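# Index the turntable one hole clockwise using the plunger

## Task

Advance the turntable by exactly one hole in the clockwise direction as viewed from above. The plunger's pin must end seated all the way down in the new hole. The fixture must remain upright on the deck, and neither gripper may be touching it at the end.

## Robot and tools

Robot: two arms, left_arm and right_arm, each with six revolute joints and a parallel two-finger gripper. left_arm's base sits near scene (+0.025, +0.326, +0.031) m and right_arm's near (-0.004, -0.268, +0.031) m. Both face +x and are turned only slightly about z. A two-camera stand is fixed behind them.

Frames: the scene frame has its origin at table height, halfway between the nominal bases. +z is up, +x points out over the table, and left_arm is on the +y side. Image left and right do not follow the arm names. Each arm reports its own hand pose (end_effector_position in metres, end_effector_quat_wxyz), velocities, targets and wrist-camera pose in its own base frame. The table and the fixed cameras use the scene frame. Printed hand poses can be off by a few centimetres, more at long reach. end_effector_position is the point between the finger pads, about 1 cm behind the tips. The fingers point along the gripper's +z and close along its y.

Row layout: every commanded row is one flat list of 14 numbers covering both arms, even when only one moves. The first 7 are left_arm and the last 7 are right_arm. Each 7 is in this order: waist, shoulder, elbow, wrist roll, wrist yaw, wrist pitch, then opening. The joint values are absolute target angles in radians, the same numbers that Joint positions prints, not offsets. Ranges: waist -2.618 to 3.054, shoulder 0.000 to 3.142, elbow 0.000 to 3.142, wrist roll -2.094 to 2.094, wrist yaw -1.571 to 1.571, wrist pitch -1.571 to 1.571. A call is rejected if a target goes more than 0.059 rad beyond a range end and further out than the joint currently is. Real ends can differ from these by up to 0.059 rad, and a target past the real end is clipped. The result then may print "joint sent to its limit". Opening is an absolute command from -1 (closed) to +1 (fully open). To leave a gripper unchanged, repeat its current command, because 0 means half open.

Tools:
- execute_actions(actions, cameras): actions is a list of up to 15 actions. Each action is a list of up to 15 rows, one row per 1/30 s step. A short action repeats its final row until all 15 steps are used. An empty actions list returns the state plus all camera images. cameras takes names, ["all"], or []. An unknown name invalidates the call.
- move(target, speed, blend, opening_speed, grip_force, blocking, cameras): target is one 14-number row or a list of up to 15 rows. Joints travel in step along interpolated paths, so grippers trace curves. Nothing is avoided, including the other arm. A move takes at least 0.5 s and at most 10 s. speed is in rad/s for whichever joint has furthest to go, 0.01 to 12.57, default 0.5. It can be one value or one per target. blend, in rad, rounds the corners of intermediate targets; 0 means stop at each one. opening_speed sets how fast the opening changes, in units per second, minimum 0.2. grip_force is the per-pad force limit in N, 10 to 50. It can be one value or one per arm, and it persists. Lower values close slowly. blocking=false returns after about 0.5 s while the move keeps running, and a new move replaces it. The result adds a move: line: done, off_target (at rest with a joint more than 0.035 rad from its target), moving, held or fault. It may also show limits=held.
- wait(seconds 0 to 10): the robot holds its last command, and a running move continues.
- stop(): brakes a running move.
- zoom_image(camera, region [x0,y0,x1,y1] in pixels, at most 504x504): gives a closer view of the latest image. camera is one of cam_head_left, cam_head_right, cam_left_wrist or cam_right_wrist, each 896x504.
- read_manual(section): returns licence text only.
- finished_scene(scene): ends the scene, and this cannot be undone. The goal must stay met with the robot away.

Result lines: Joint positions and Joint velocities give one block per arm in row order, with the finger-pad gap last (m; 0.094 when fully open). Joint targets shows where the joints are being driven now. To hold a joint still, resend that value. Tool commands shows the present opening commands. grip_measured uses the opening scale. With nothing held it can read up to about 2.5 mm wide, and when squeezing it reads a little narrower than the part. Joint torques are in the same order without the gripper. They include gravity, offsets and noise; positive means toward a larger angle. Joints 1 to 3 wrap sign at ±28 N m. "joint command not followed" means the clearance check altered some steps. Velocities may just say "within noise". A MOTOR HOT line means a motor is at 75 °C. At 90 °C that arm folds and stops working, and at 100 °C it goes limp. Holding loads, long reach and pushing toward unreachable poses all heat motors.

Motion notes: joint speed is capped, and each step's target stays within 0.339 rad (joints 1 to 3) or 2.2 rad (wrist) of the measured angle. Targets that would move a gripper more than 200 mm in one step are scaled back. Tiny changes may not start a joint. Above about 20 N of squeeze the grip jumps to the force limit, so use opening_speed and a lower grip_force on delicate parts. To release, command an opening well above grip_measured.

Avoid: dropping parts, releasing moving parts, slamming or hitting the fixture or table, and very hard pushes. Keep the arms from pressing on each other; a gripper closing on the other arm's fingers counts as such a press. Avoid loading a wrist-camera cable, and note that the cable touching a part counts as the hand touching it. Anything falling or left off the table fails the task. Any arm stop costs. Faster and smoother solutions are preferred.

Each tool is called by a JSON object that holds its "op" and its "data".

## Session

{"op": "execute_actions", "data": {"actions": []}}

{"op": "zoom_image", "data": {"camera": "cam_head_left", "region": [384, 244, 524, 374]}}

Scene clock: 0.00 s.
left_arm: end_effector_position=(+0.3810, +0.0007, +0.1415) grip_measured=+1.000 end_effector_quat_wxyz=(+0.682, -0.014, +0.730, +0.047) | right_arm: end_effector_position=(+0.3601, -0.0484, +0.1412) grip_measured=+1.000 end_effector_quat_wxyz=(+0.679, +0.114, +0.720, -0.089)
Joint names: [waist, shoulder, elbow, wrist roll, wrist yaw, wrist pitch]
Joint positions: left_arm=[-0.079 1.56 0.222 0.039 -0.166 1.272 0.094] | right_arm=[0.009 1.506 0.165 0.047 0.296 1.275 0.094]
Joint velocities: within noise
Joint torques (N m): no reading
Heat: left arm: 28 °C; right arm: 28 °C.
Joint targets: left_arm=[-0.079 1.557 0.226 0.038 -0.166 1.267] | right_arm=[0.009 1.502 0.170 0.046 0.296 1.269]
Tool commands: left_gripper/opening=+1.0 right_gripper/opening=+1.0

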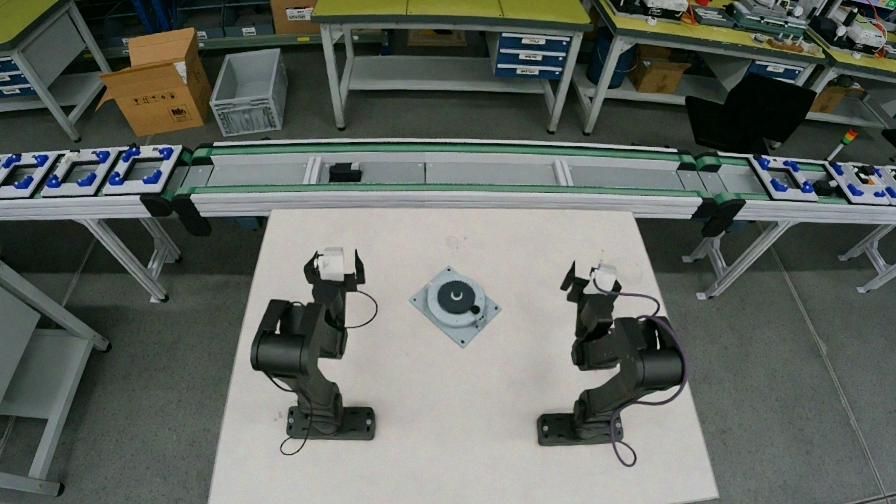

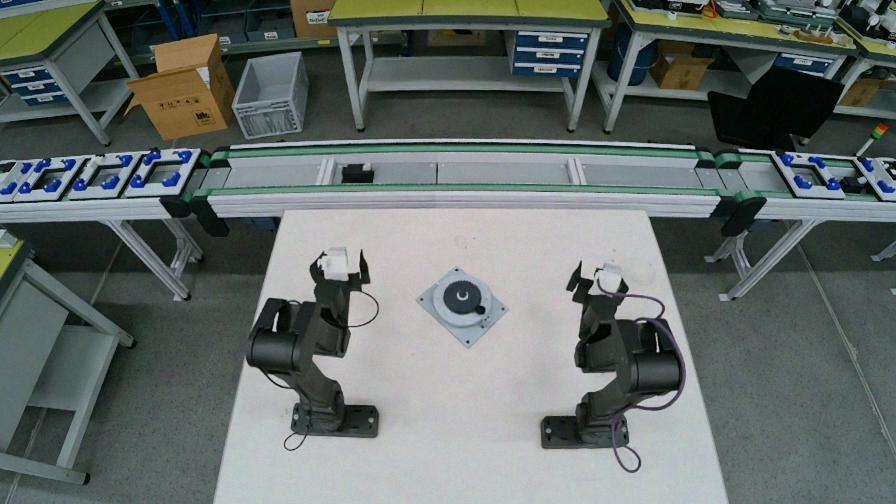

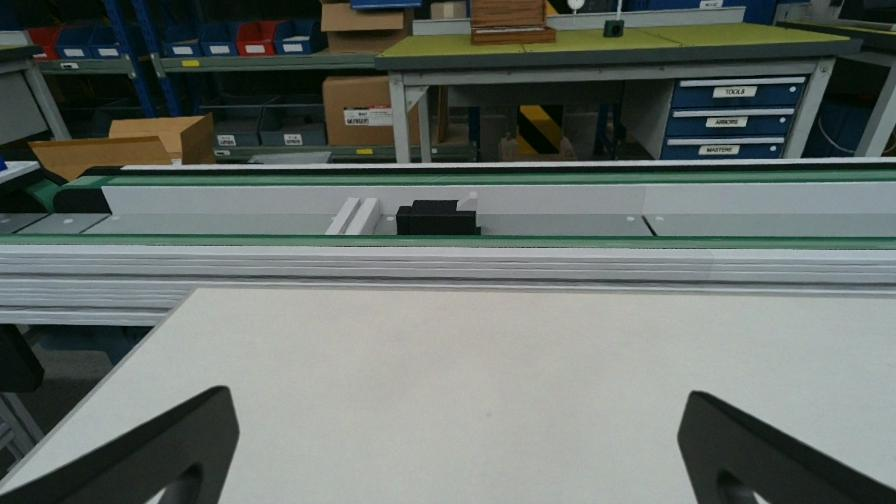

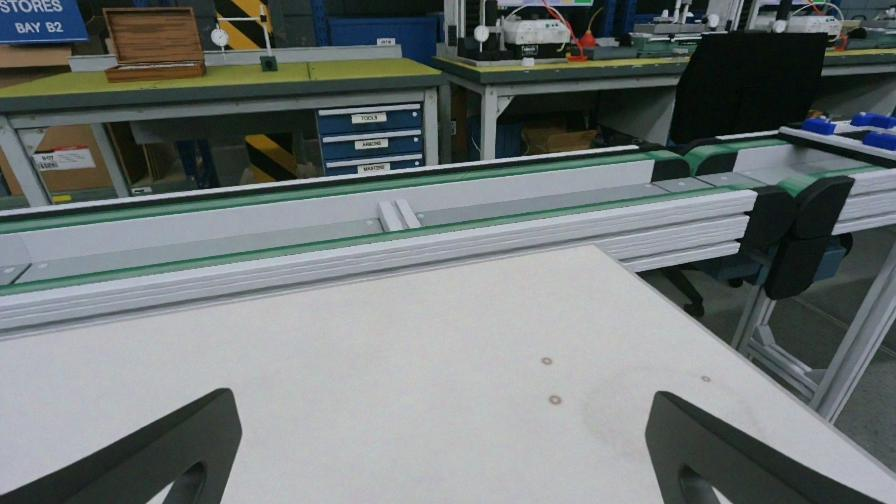

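Scaled by 3.600 from the camera's 896x504 image, which has a finer 1280x720 frame.

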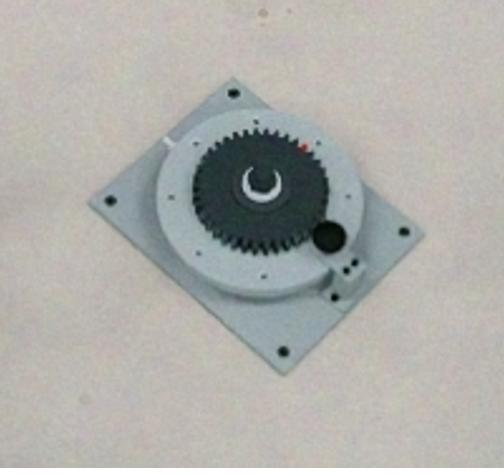

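{"op": "move", "data": {"target": [-0.772,2.22,1.995,0,0,-1.345,0.0,0.647,1.295,0.105,0,0,0.795,0.1], "speed": 0.8, "cameras": ["cam_left_wrist","cam_right_wrist"]}}

Scene clock: 17.30 s.
left_arm: end_effector_position=(+0.3095, -0.2984, +0.0854) grip_measured=+0.001 end_effector_quat_wxyz=(+0.008, +0.381, +0.924, +0.000) | right_arm: end_effector_position=(+0.2644, +0.1955, +0.0702) grip_measured=+0.102 end_effector_quat_wxyz=(+0.526, -0.256, +0.792, +0.172)
Joint names: [waist, shoulder, elbow, wrist roll, wrist yaw, wrist pitch]
Joint positions: left_arm=[-0.772 2.195 1.967 0.011 -0.006 -1.329 0.047] | right_arm=[0.638 1.315 0.114 0.007 0.008 0.803 0.052]
Joint torques (N m): left_arm=[-0.03 -10.17 7.41 -0.1 0.05 0.23] | right_arm=[0.75 -4.45 5.63 -0.05 -0.1 1.67]
Heat: left arm: 29 °C; right arm: 32 °C.
Joint targets: left_arm=[-0.772 2.220 1.995 0.000 0.000 -1.345] | right_arm=[0.647 1.295 0.105 0.000 0.000 0.795]
move: done
Images, in order (width x height): cam_left_wrist 896x504, cam_right_wrist 896x504.

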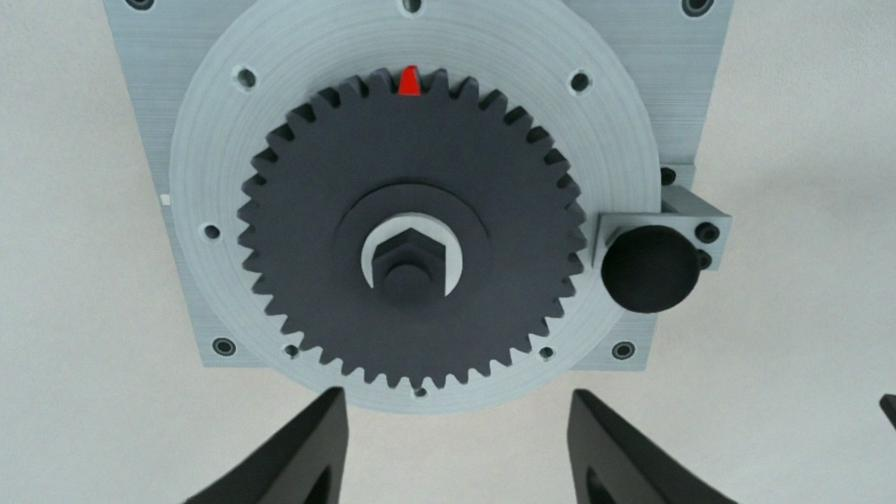

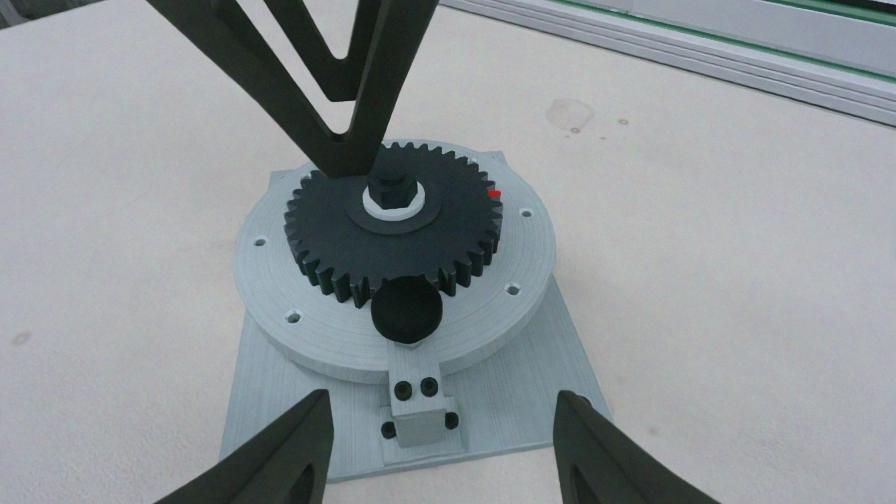

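{"op": "move", "data": {"target": [[-0.736,2.313,2.14,-1.017,0,-1.40,0.0,0.674,1.295,0.105,0,0,0.795,0.1],[-0.736,2.312,1.953,-1.017,0,-1.225,0.0,0.674,1.84,0.284,0,0,1.171,0.1]], "speed": [0.6,0.25], "cameras": ["cam_left_wrist","cam_right_wrist"]}}

Scene clock: 67.50 s.
left_arm: end_effector_position=(+0.3309, -0.3019, +0.0479) grip_measured=+0.001 end_effector_quat_wxyz=(+0.005, -0.131, +0.991, -0.005) | right_arm: end_effector_position=(+0.3004, +0.2347, +0.0328) grip_measured=+0.102 end_effector_quat_wxyz=(+0.523, -0.267, +0.789, +0.179)
Joint names: [waist, shoulder, elbow, wrist roll, wrist yaw, wrist pitch]
Joint positions: left_arm=[-0.743 2.286 1.969 -1.006 -0.002 -1.239 0.047] | right_arm=[0.664 1.824 0.27 0.007 0.008 1.155 0.052]
Joint torques (N m): left_arm=[0.49 -10.81 4.05 -0.11 0.03 0.61] | right_arm=[0.84 -4.67 5.7 -0.04 -0.08 1.88]
Heat: left arm: 31 °C; right arm: 34 °C.
Joint targets: left_arm=[-0.736 2.312 1.953 -1.017 0.000 -1.225] | right_arm=[0.674 1.840 0.284 0.000 0.000 1.171]
move: done
Images, in order (width x height): cam_left_wrist 896x504, cam_right_wrist 896x504.

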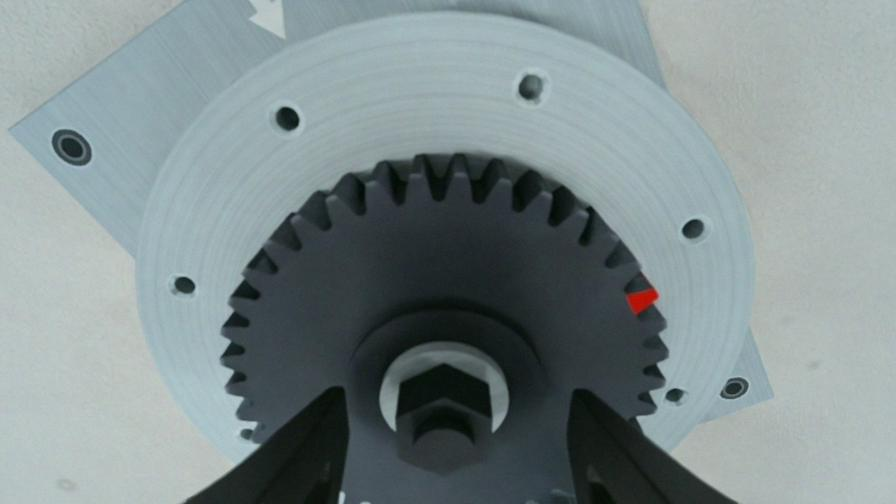

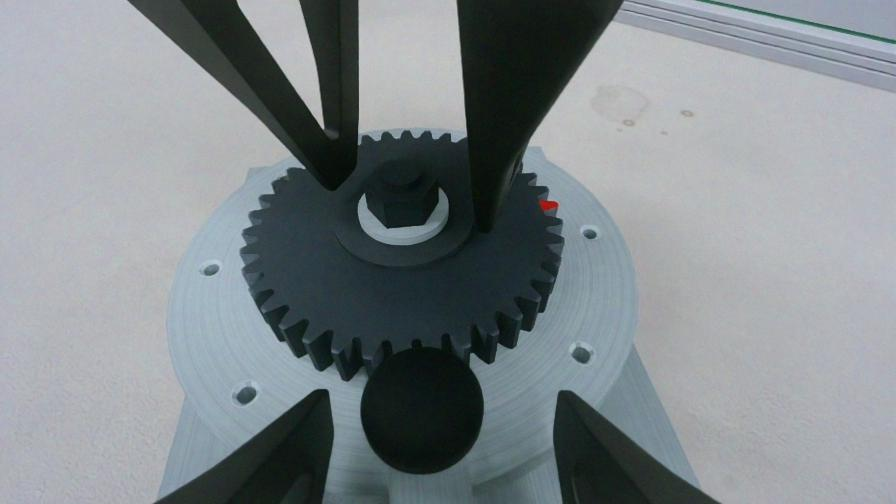

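{"op": "move", "data": {"target": [[-0.732,2.303,1.925,-1.018,0,-1.205,0.0,0.686,1.84,0.284,0,0,1.171,0.1],[-0.732,2.303,1.925,-1.018,0,-1.205,-0.7,0.686,1.84,0.284,0,0,1.171,-0.25]], "speed": 0.15, "opening_speed": 0.4, "cameras": ["cam_left_wrist","cam_right_wrist"]}}

Scene clock: 87.30 s.
left_arm: end_effector_position=(+0.3306, -0.2997, +0.0409) grip_measured=-0.456 end_effector_quat_wxyz=(+0.003, -0.134, +0.991, -0.004) | right_arm: end_effector_position=(+0.2974, +0.2386, +0.0329) grip_measured=-0.248 end_effector_quat_wxyz=(+0.522, -0.272, +0.787, +0.183)
Joint names: [waist, shoulder, elbow, wrist roll, wrist yaw, wrist pitch]
Joint positions: left_arm=[-0.739 2.286 1.941 -1.009 0 -1.216 0.026] | right_arm=[0.677 1.824 0.27 0.007 0.008 1.155 0.035]
Joint torques (N m): left_arm=[0.55 -11.59 4.03 -0.1 -0.01 0.56] | right_arm=[0.88 -4.66 5.67 -0.04 -0.08 1.88]
Heat: left arm: 32 °C; right arm: 35 °C.
Joint targets: left_arm=[-0.732 2.303 1.925 -1.018 0.000 -1.205] | right_arm=[0.686 1.840 0.284 0.000 0.000 1.171]
move: done
Images, in order (width x height): cam_left_wrist 896x504, cam_right_wrist 896x504.

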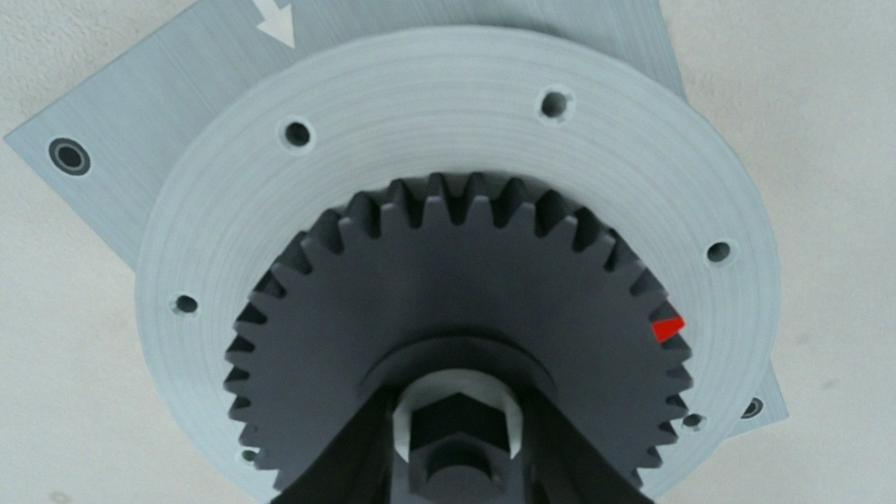

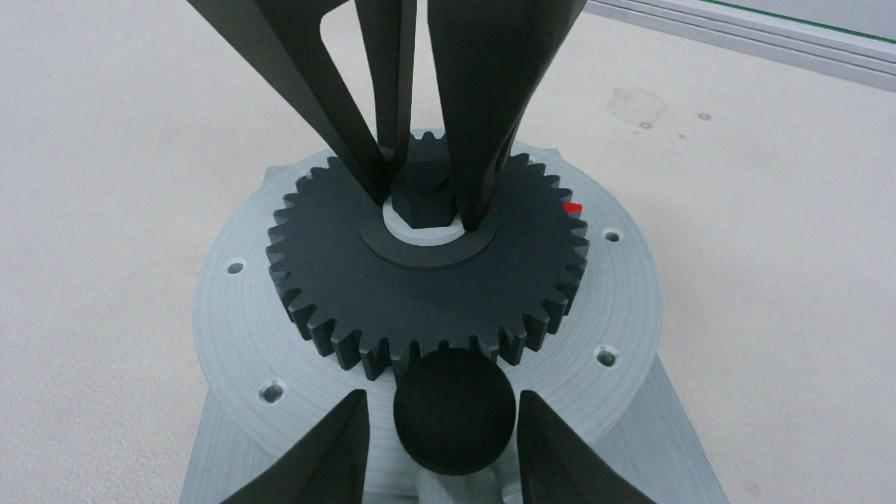

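{"op": "move", "data": {"target": [[-0.732,2.303,1.925,-1.018,0,-1.205,-0.25,0.664,1.84,0.284,0,0,1.171,-0.25],[-0.732,2.303,1.984,-1.018,0,-1.252,-0.25,0.664,1.84,0.284,0,0,1.171,-0.25],[-0.732,2.303,1.984,-1.018,0,-1.252,-0.72,0.664,1.84,0.284,0,0,1.171,-0.7]], "speed": 0.15, "opening_speed": 0.5, "cameras": ["cam_left_wrist","cam_right_wrist"]}}

Scene clock: 103.30 s.
left_arm: end_effector_position=(+0.3303, -0.2996, +0.0451) grip_measured=-0.619 end_effector_quat_wxyz=(+0.002, -0.134, +0.991, -0.003) | right_arm: end_effector_position=(+0.2984, +0.2374, +0.0331) grip_measured=-0.479 end_effector_quat_wxyz=(+0.523, -0.270, +0.788, +0.182)
Joint names: [waist, shoulder, elbow, wrist roll, wrist yaw, wrist pitch]
Joint positions: left_arm=[-0.739 2.286 1.958 -1.009 0.001 -1.235 0.018] | right_arm=[0.673 1.824 0.27 0.007 0.007 1.156 0.024]
Joint torques (N m): left_arm=[0.51 -11.58 7.3 -0.1 0 0.23] | right_arm=[-0.94 -4.67 5.68 -0.05 -0.1 1.86]
Heat: left arm: 33 °C; right arm: 35 °C.
Joint targets: left_arm=[-0.732 2.303 1.984 -1.018 0.000 -1.252] | right_arm=[0.664 1.840 0.284 0.000 0.000 1.171]
move: done
Images, in order (width x height): cam_left_wrist 896x504, cam_right_wrist 896x504.

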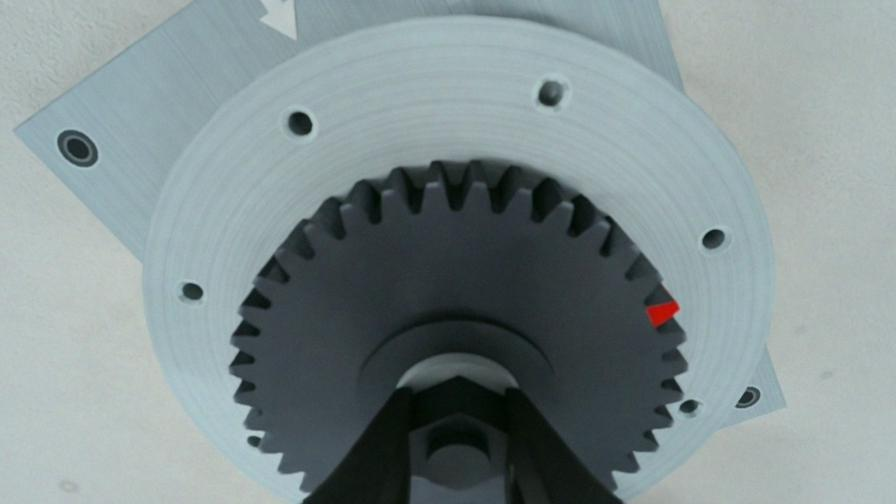

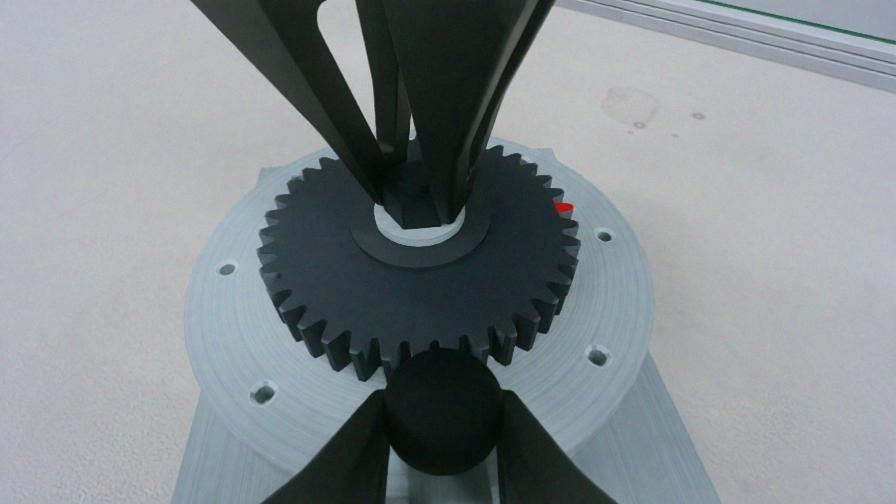

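{"op": "move", "data": {"target": [-0.732,2.303,1.984,-1.018,0,-1.252,-0.74,0.664,1.655,0.290,0,0,1.33,-0.75], "speed": 0.15}}

Scene clock: 112.37 s.
left_arm: end_effector_position=(+0.3293, -0.3001, +0.0451) grip_measured=-0.619 end_effector_quat_wxyz=(-0.001, -0.134, +0.991, -0.004) | right_arm: end_effector_position=(+0.2976, +0.2368, +0.0413) grip_measured=-0.480 end_effector_quat_wxyz=(+0.520, -0.271, +0.789, +0.181)
Joint names: [waist, shoulder, elbow, wrist roll, wrist yaw, wrist pitch]
Joint positions: left_arm=[-0.739 2.286 1.958 -1.009 0.006 -1.237 0.018] | right_arm=[0.673 1.753 0.273 0.007 0.007 1.076 0.024]
Joint torques (N m): left_arm=[0.55 -11.64 7.28 -0.11 -0.05 0.25] | right_arm=[-0.94 -13.53 6.42 -0.05 -0.09 4.03]
Heat: left arm: 33 °C; right arm: 36 °C.
Joint targets: left_arm=[-0.732 2.303 1.984 -1.018 0.000 -1.252] | right_arm=[0.664 1.655 0.290 0.000 0.000 1.330]
move: off_target (right_arm); right_arm: the wrist pitch is farthest, 0.254 rad from its target

{"op": "move", "data": {"target": [[-0.732,2.303,1.984,-0.82,0,-1.252,-0.74,0.664,1.655,0.290,0,0,1.33,-0.75],[-0.732,2.303,1.984,-0.82,0,-1.252,-0.74,0.664,1.785,0.284,0,0,1.165,-0.75],[-0.732,2.303,1.984,-0.82,0,-1.252,-0.74,0.664,1.79,0.284,0,0,1.165,0.0]], "speed": [0.3,0.2,0.15], "opening_speed": 0.6, "cameras": ["cam_right_wrist"]}}

Scene clock: 126.93 s.
left_arm: end_effector_position=(+0.3292, -0.3001, +0.0451) grip_measured=-0.619 end_effector_quat_wxyz=(-0.001, -0.048, +0.999, -0.004) | right_arm: end_effector_position=(+0.3009, +0.2394, +0.0489) grip_measured=-0.002 end_effector_quat_wxyz=(+0.539, -0.266, +0.777, +0.187)
Joint names: [waist, shoulder, elbow, wrist roll, wrist yaw, wrist pitch]
Joint positions: left_arm=[-0.739 2.286 1.958 -0.836 0.007 -1.237 0.018] | right_arm=[0.673 1.777 0.27 0.007 0.007 1.15 0.047]
Joint torques (N m): left_arm=[0.55 -11.63 7.28 0.2 -0.07 0.23] | right_arm=[-0.95 -4.75 5.93 -0.03 -0.08 1.9]
Heat: left arm: 34 °C; right arm: 47 °C.
Joint targets: left_arm=[-0.732 2.303 1.984 -0.820 0.000 -1.252] | right_arm=[0.664 1.790 0.284 0.000 0.000 1.165]
move: done; target 3's new numbers were sent with right_arm's wrist pitch 0.062 rad from that target
Images, in order (width x height): cam_right_wrist 896x504.

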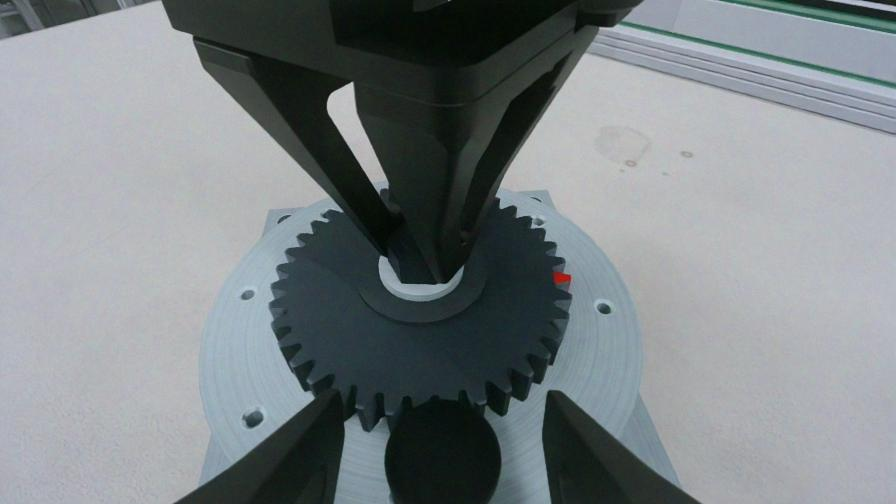

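{"op": "move", "data": {"target": [[-0.732,2.303,1.984,-0.82,0,-1.252,-0.74,0.664,1.295,0.105,0,0,0.795,0.0],[-0.732,2.303,1.984,-0.25,0,-1.252,-0.74,0.664,1.295,0.105,0,0,0.795,0.0]], "speed": [0.35,0.25], "cameras": ["cam_right_wrist"]}}

Scene clock: 139.33 s.
left_arm: end_effector_position=(+0.3287, -0.3006, +0.0451) grip_measured=-0.619 end_effector_quat_wxyz=(+0.000, +0.220, +0.976, -0.006) | right_arm: end_effector_position=(+0.2572, +0.2046, +0.0705) grip_measured=-0.002 end_effector_quat_wxyz=(+0.523, -0.270, +0.788, +0.182)
Joint names: [waist, shoulder, elbow, wrist roll, wrist yaw, wrist pitch]
Joint positions: left_arm=[-0.739 2.286 1.958 -0.296 0.01 -1.237 0.018] | right_arm=[0.673 1.313 0.114 0.007 0.007 0.803 0.047]
Joint torques (N m): left_arm=[0.57 -11.6 7.32 0.52 -0.1 0.24] | right_arm=[-0.94 -4.27 5.68 -0.04 -0.09 1.66]
Heat: left arm: 34 °C; right arm: 41 °C.
Joint targets: left_arm=[-0.732 2.303 1.984 -0.250 0.000 -1.252] | right_arm=[0.664 1.295 0.105 0.000 0.000 0.795]
move: off_target (left_arm); left_arm: the wrist roll is farthest, 0.046 rad from its target
Images, in order (width x height): cam_right_wrist 896x504.

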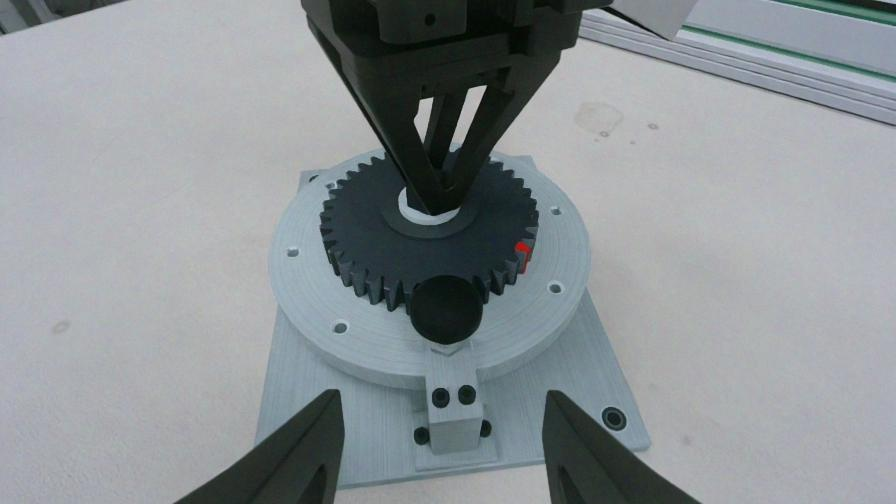

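{"op": "move", "data": {"target": [-0.732,2.303,1.984,-0.155,0,-1.252,-0.74,0.664,1.295,0.105,0,0,0.795,0.0], "speed": 0.07, "cameras": ["cam_right_wrist"]}}

Scene clock: 146.20 s.
left_arm: end_effector_position=(+0.3287, -0.3007, +0.0451) grip_measured=-0.619 end_effector_quat_wxyz=(+0.000, +0.269, +0.963, -0.006) | right_arm: end_effector_position=(+0.2572, +0.2046, +0.0705) grip_measured=-0.002 end_effector_quat_wxyz=(+0.523, -0.270, +0.788, +0.182)
Joint names: [waist, shoulder, elbow, wrist roll, wrist yaw, wrist pitch]
Joint positions: left_arm=[-0.739 2.286 1.958 -0.194 0.011 -1.237 0.018] | right_arm=[0.673 1.313 0.114 0.007 0.007 0.803 0.047]
Joint torques (N m): left_arm=[0.51 -11.58 7.28 0.45 -0.1 0.25] | right_arm=[-0.94 -4.27 5.67 -0.03 -0.08 1.66]
Heat: left arm: 34 °C; right arm: 40 °C.
Joint targets: left_arm=[-0.732 2.303 1.984 -0.155 0.000 -1.252] | right_arm=[0.664 1.295 0.105 0.000 0.000 0.795]
move: off_target (left_arm); left_arm: the wrist roll is farthest, 0.039 rad from its target
Images, in order (width x height): cam_right_wrist 896x504.

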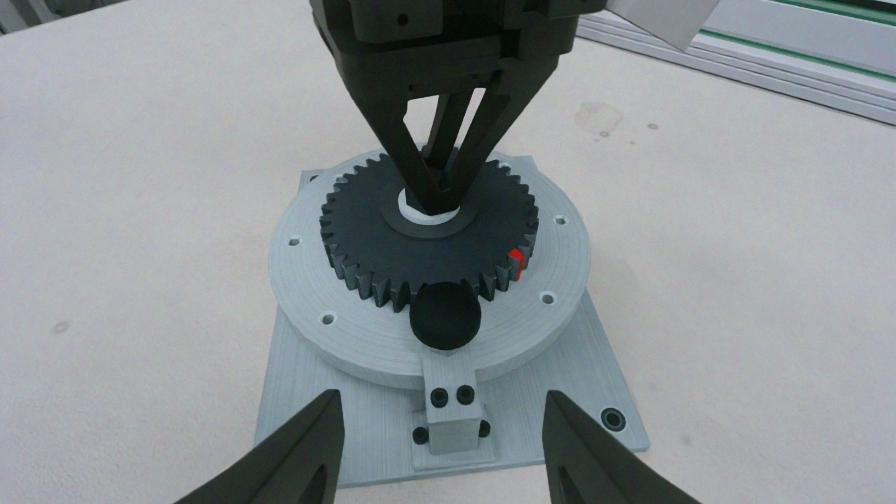

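{"op": "move", "data": {"target": [[-0.732,2.303,1.984,-0.18,0,-1.252,0.0,0.664,1.295,0.105,0,0,0.795,0.0],[-0.732,2.26,2.14,-0.18,0,-1.45,0.0,0.664,1.295,0.105,0,0,0.795,0.0]], "speed": 0.25, "opening_speed": 1, "cameras": ["cam_right_wrist","cam_left_wrist"]}}

{"op": "zoom_image", "data": {"camera": "cam_right_wrist", "region": [350, 240, 550, 440]}}

Scene clock: 154.10 s.
left_arm: end_effector_position=(+0.3219, -0.2940, +0.0847) grip_measured=-0.001 end_effector_quat_wxyz=(-0.017, +0.274, +0.962, +0.004) | right_arm: end_effector_position=(+0.2572, +0.2046, +0.0705) grip_measured=-0.002 end_effector_quat_wxyz=(+0.523, -0.270, +0.788, +0.182)
Joint names: [waist, shoulder, elbow, wrist roll, wrist yaw, wrist pitch]
Joint positions: left_arm=[-0.739 2.286 2.114 -0.184 0.009 -1.434 0.047] | right_arm=[0.673 1.313 0.114 0.007 0.007 0.803 0.047]
Joint torques (N m): left_arm=[0.51 -15.58 7.16 0.06 -0.08 0.12] | right_arm=[-0.9 -4.26 5.67 -0.04 -0.09 1.67]
Heat: left arm: 35 °C; right arm: 40 °C.
Joint targets: left_arm=[-0.732 2.260 2.140 -0.180 0.000 -1.450] | right_arm=[0.664 1.295 0.105 0.000 0.000 0.795]
move: done
Images, in order (width x height): cam_left_wrist 896x504, cam_right_wrist 896x504.

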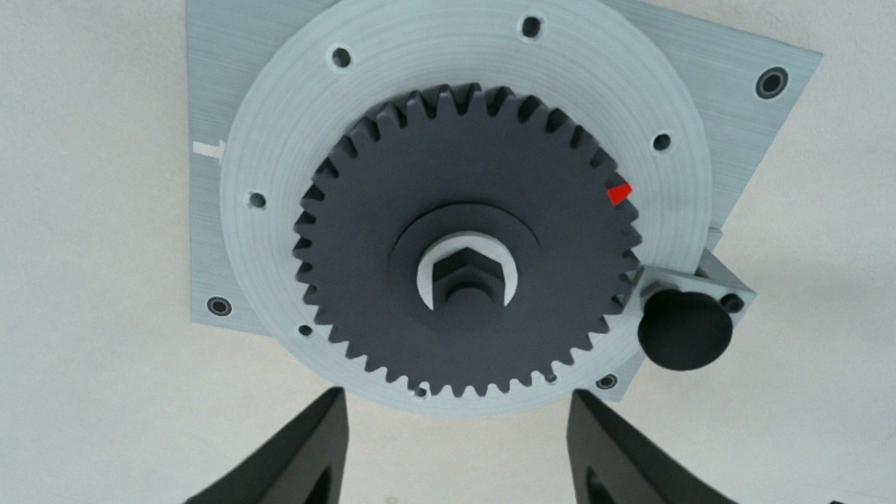

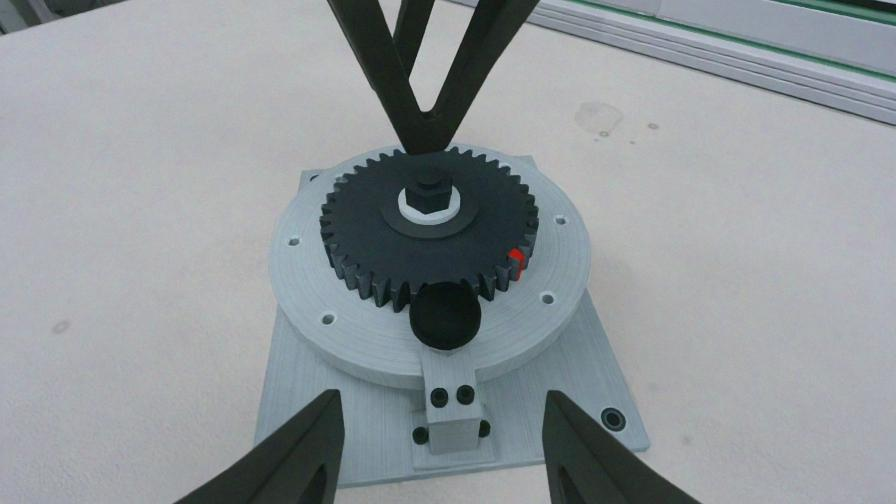

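Scaled by 2.520 from the camera's 896x504 image, which has a finer 1280x720 frame.

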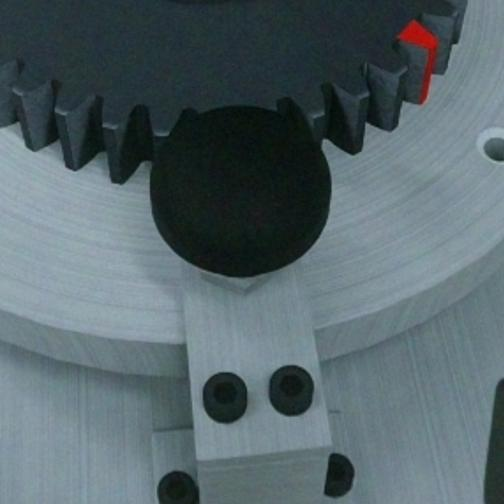

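{"op": "finished_scene", "data": {"scene": 2}}

The scene is finished: the task was done.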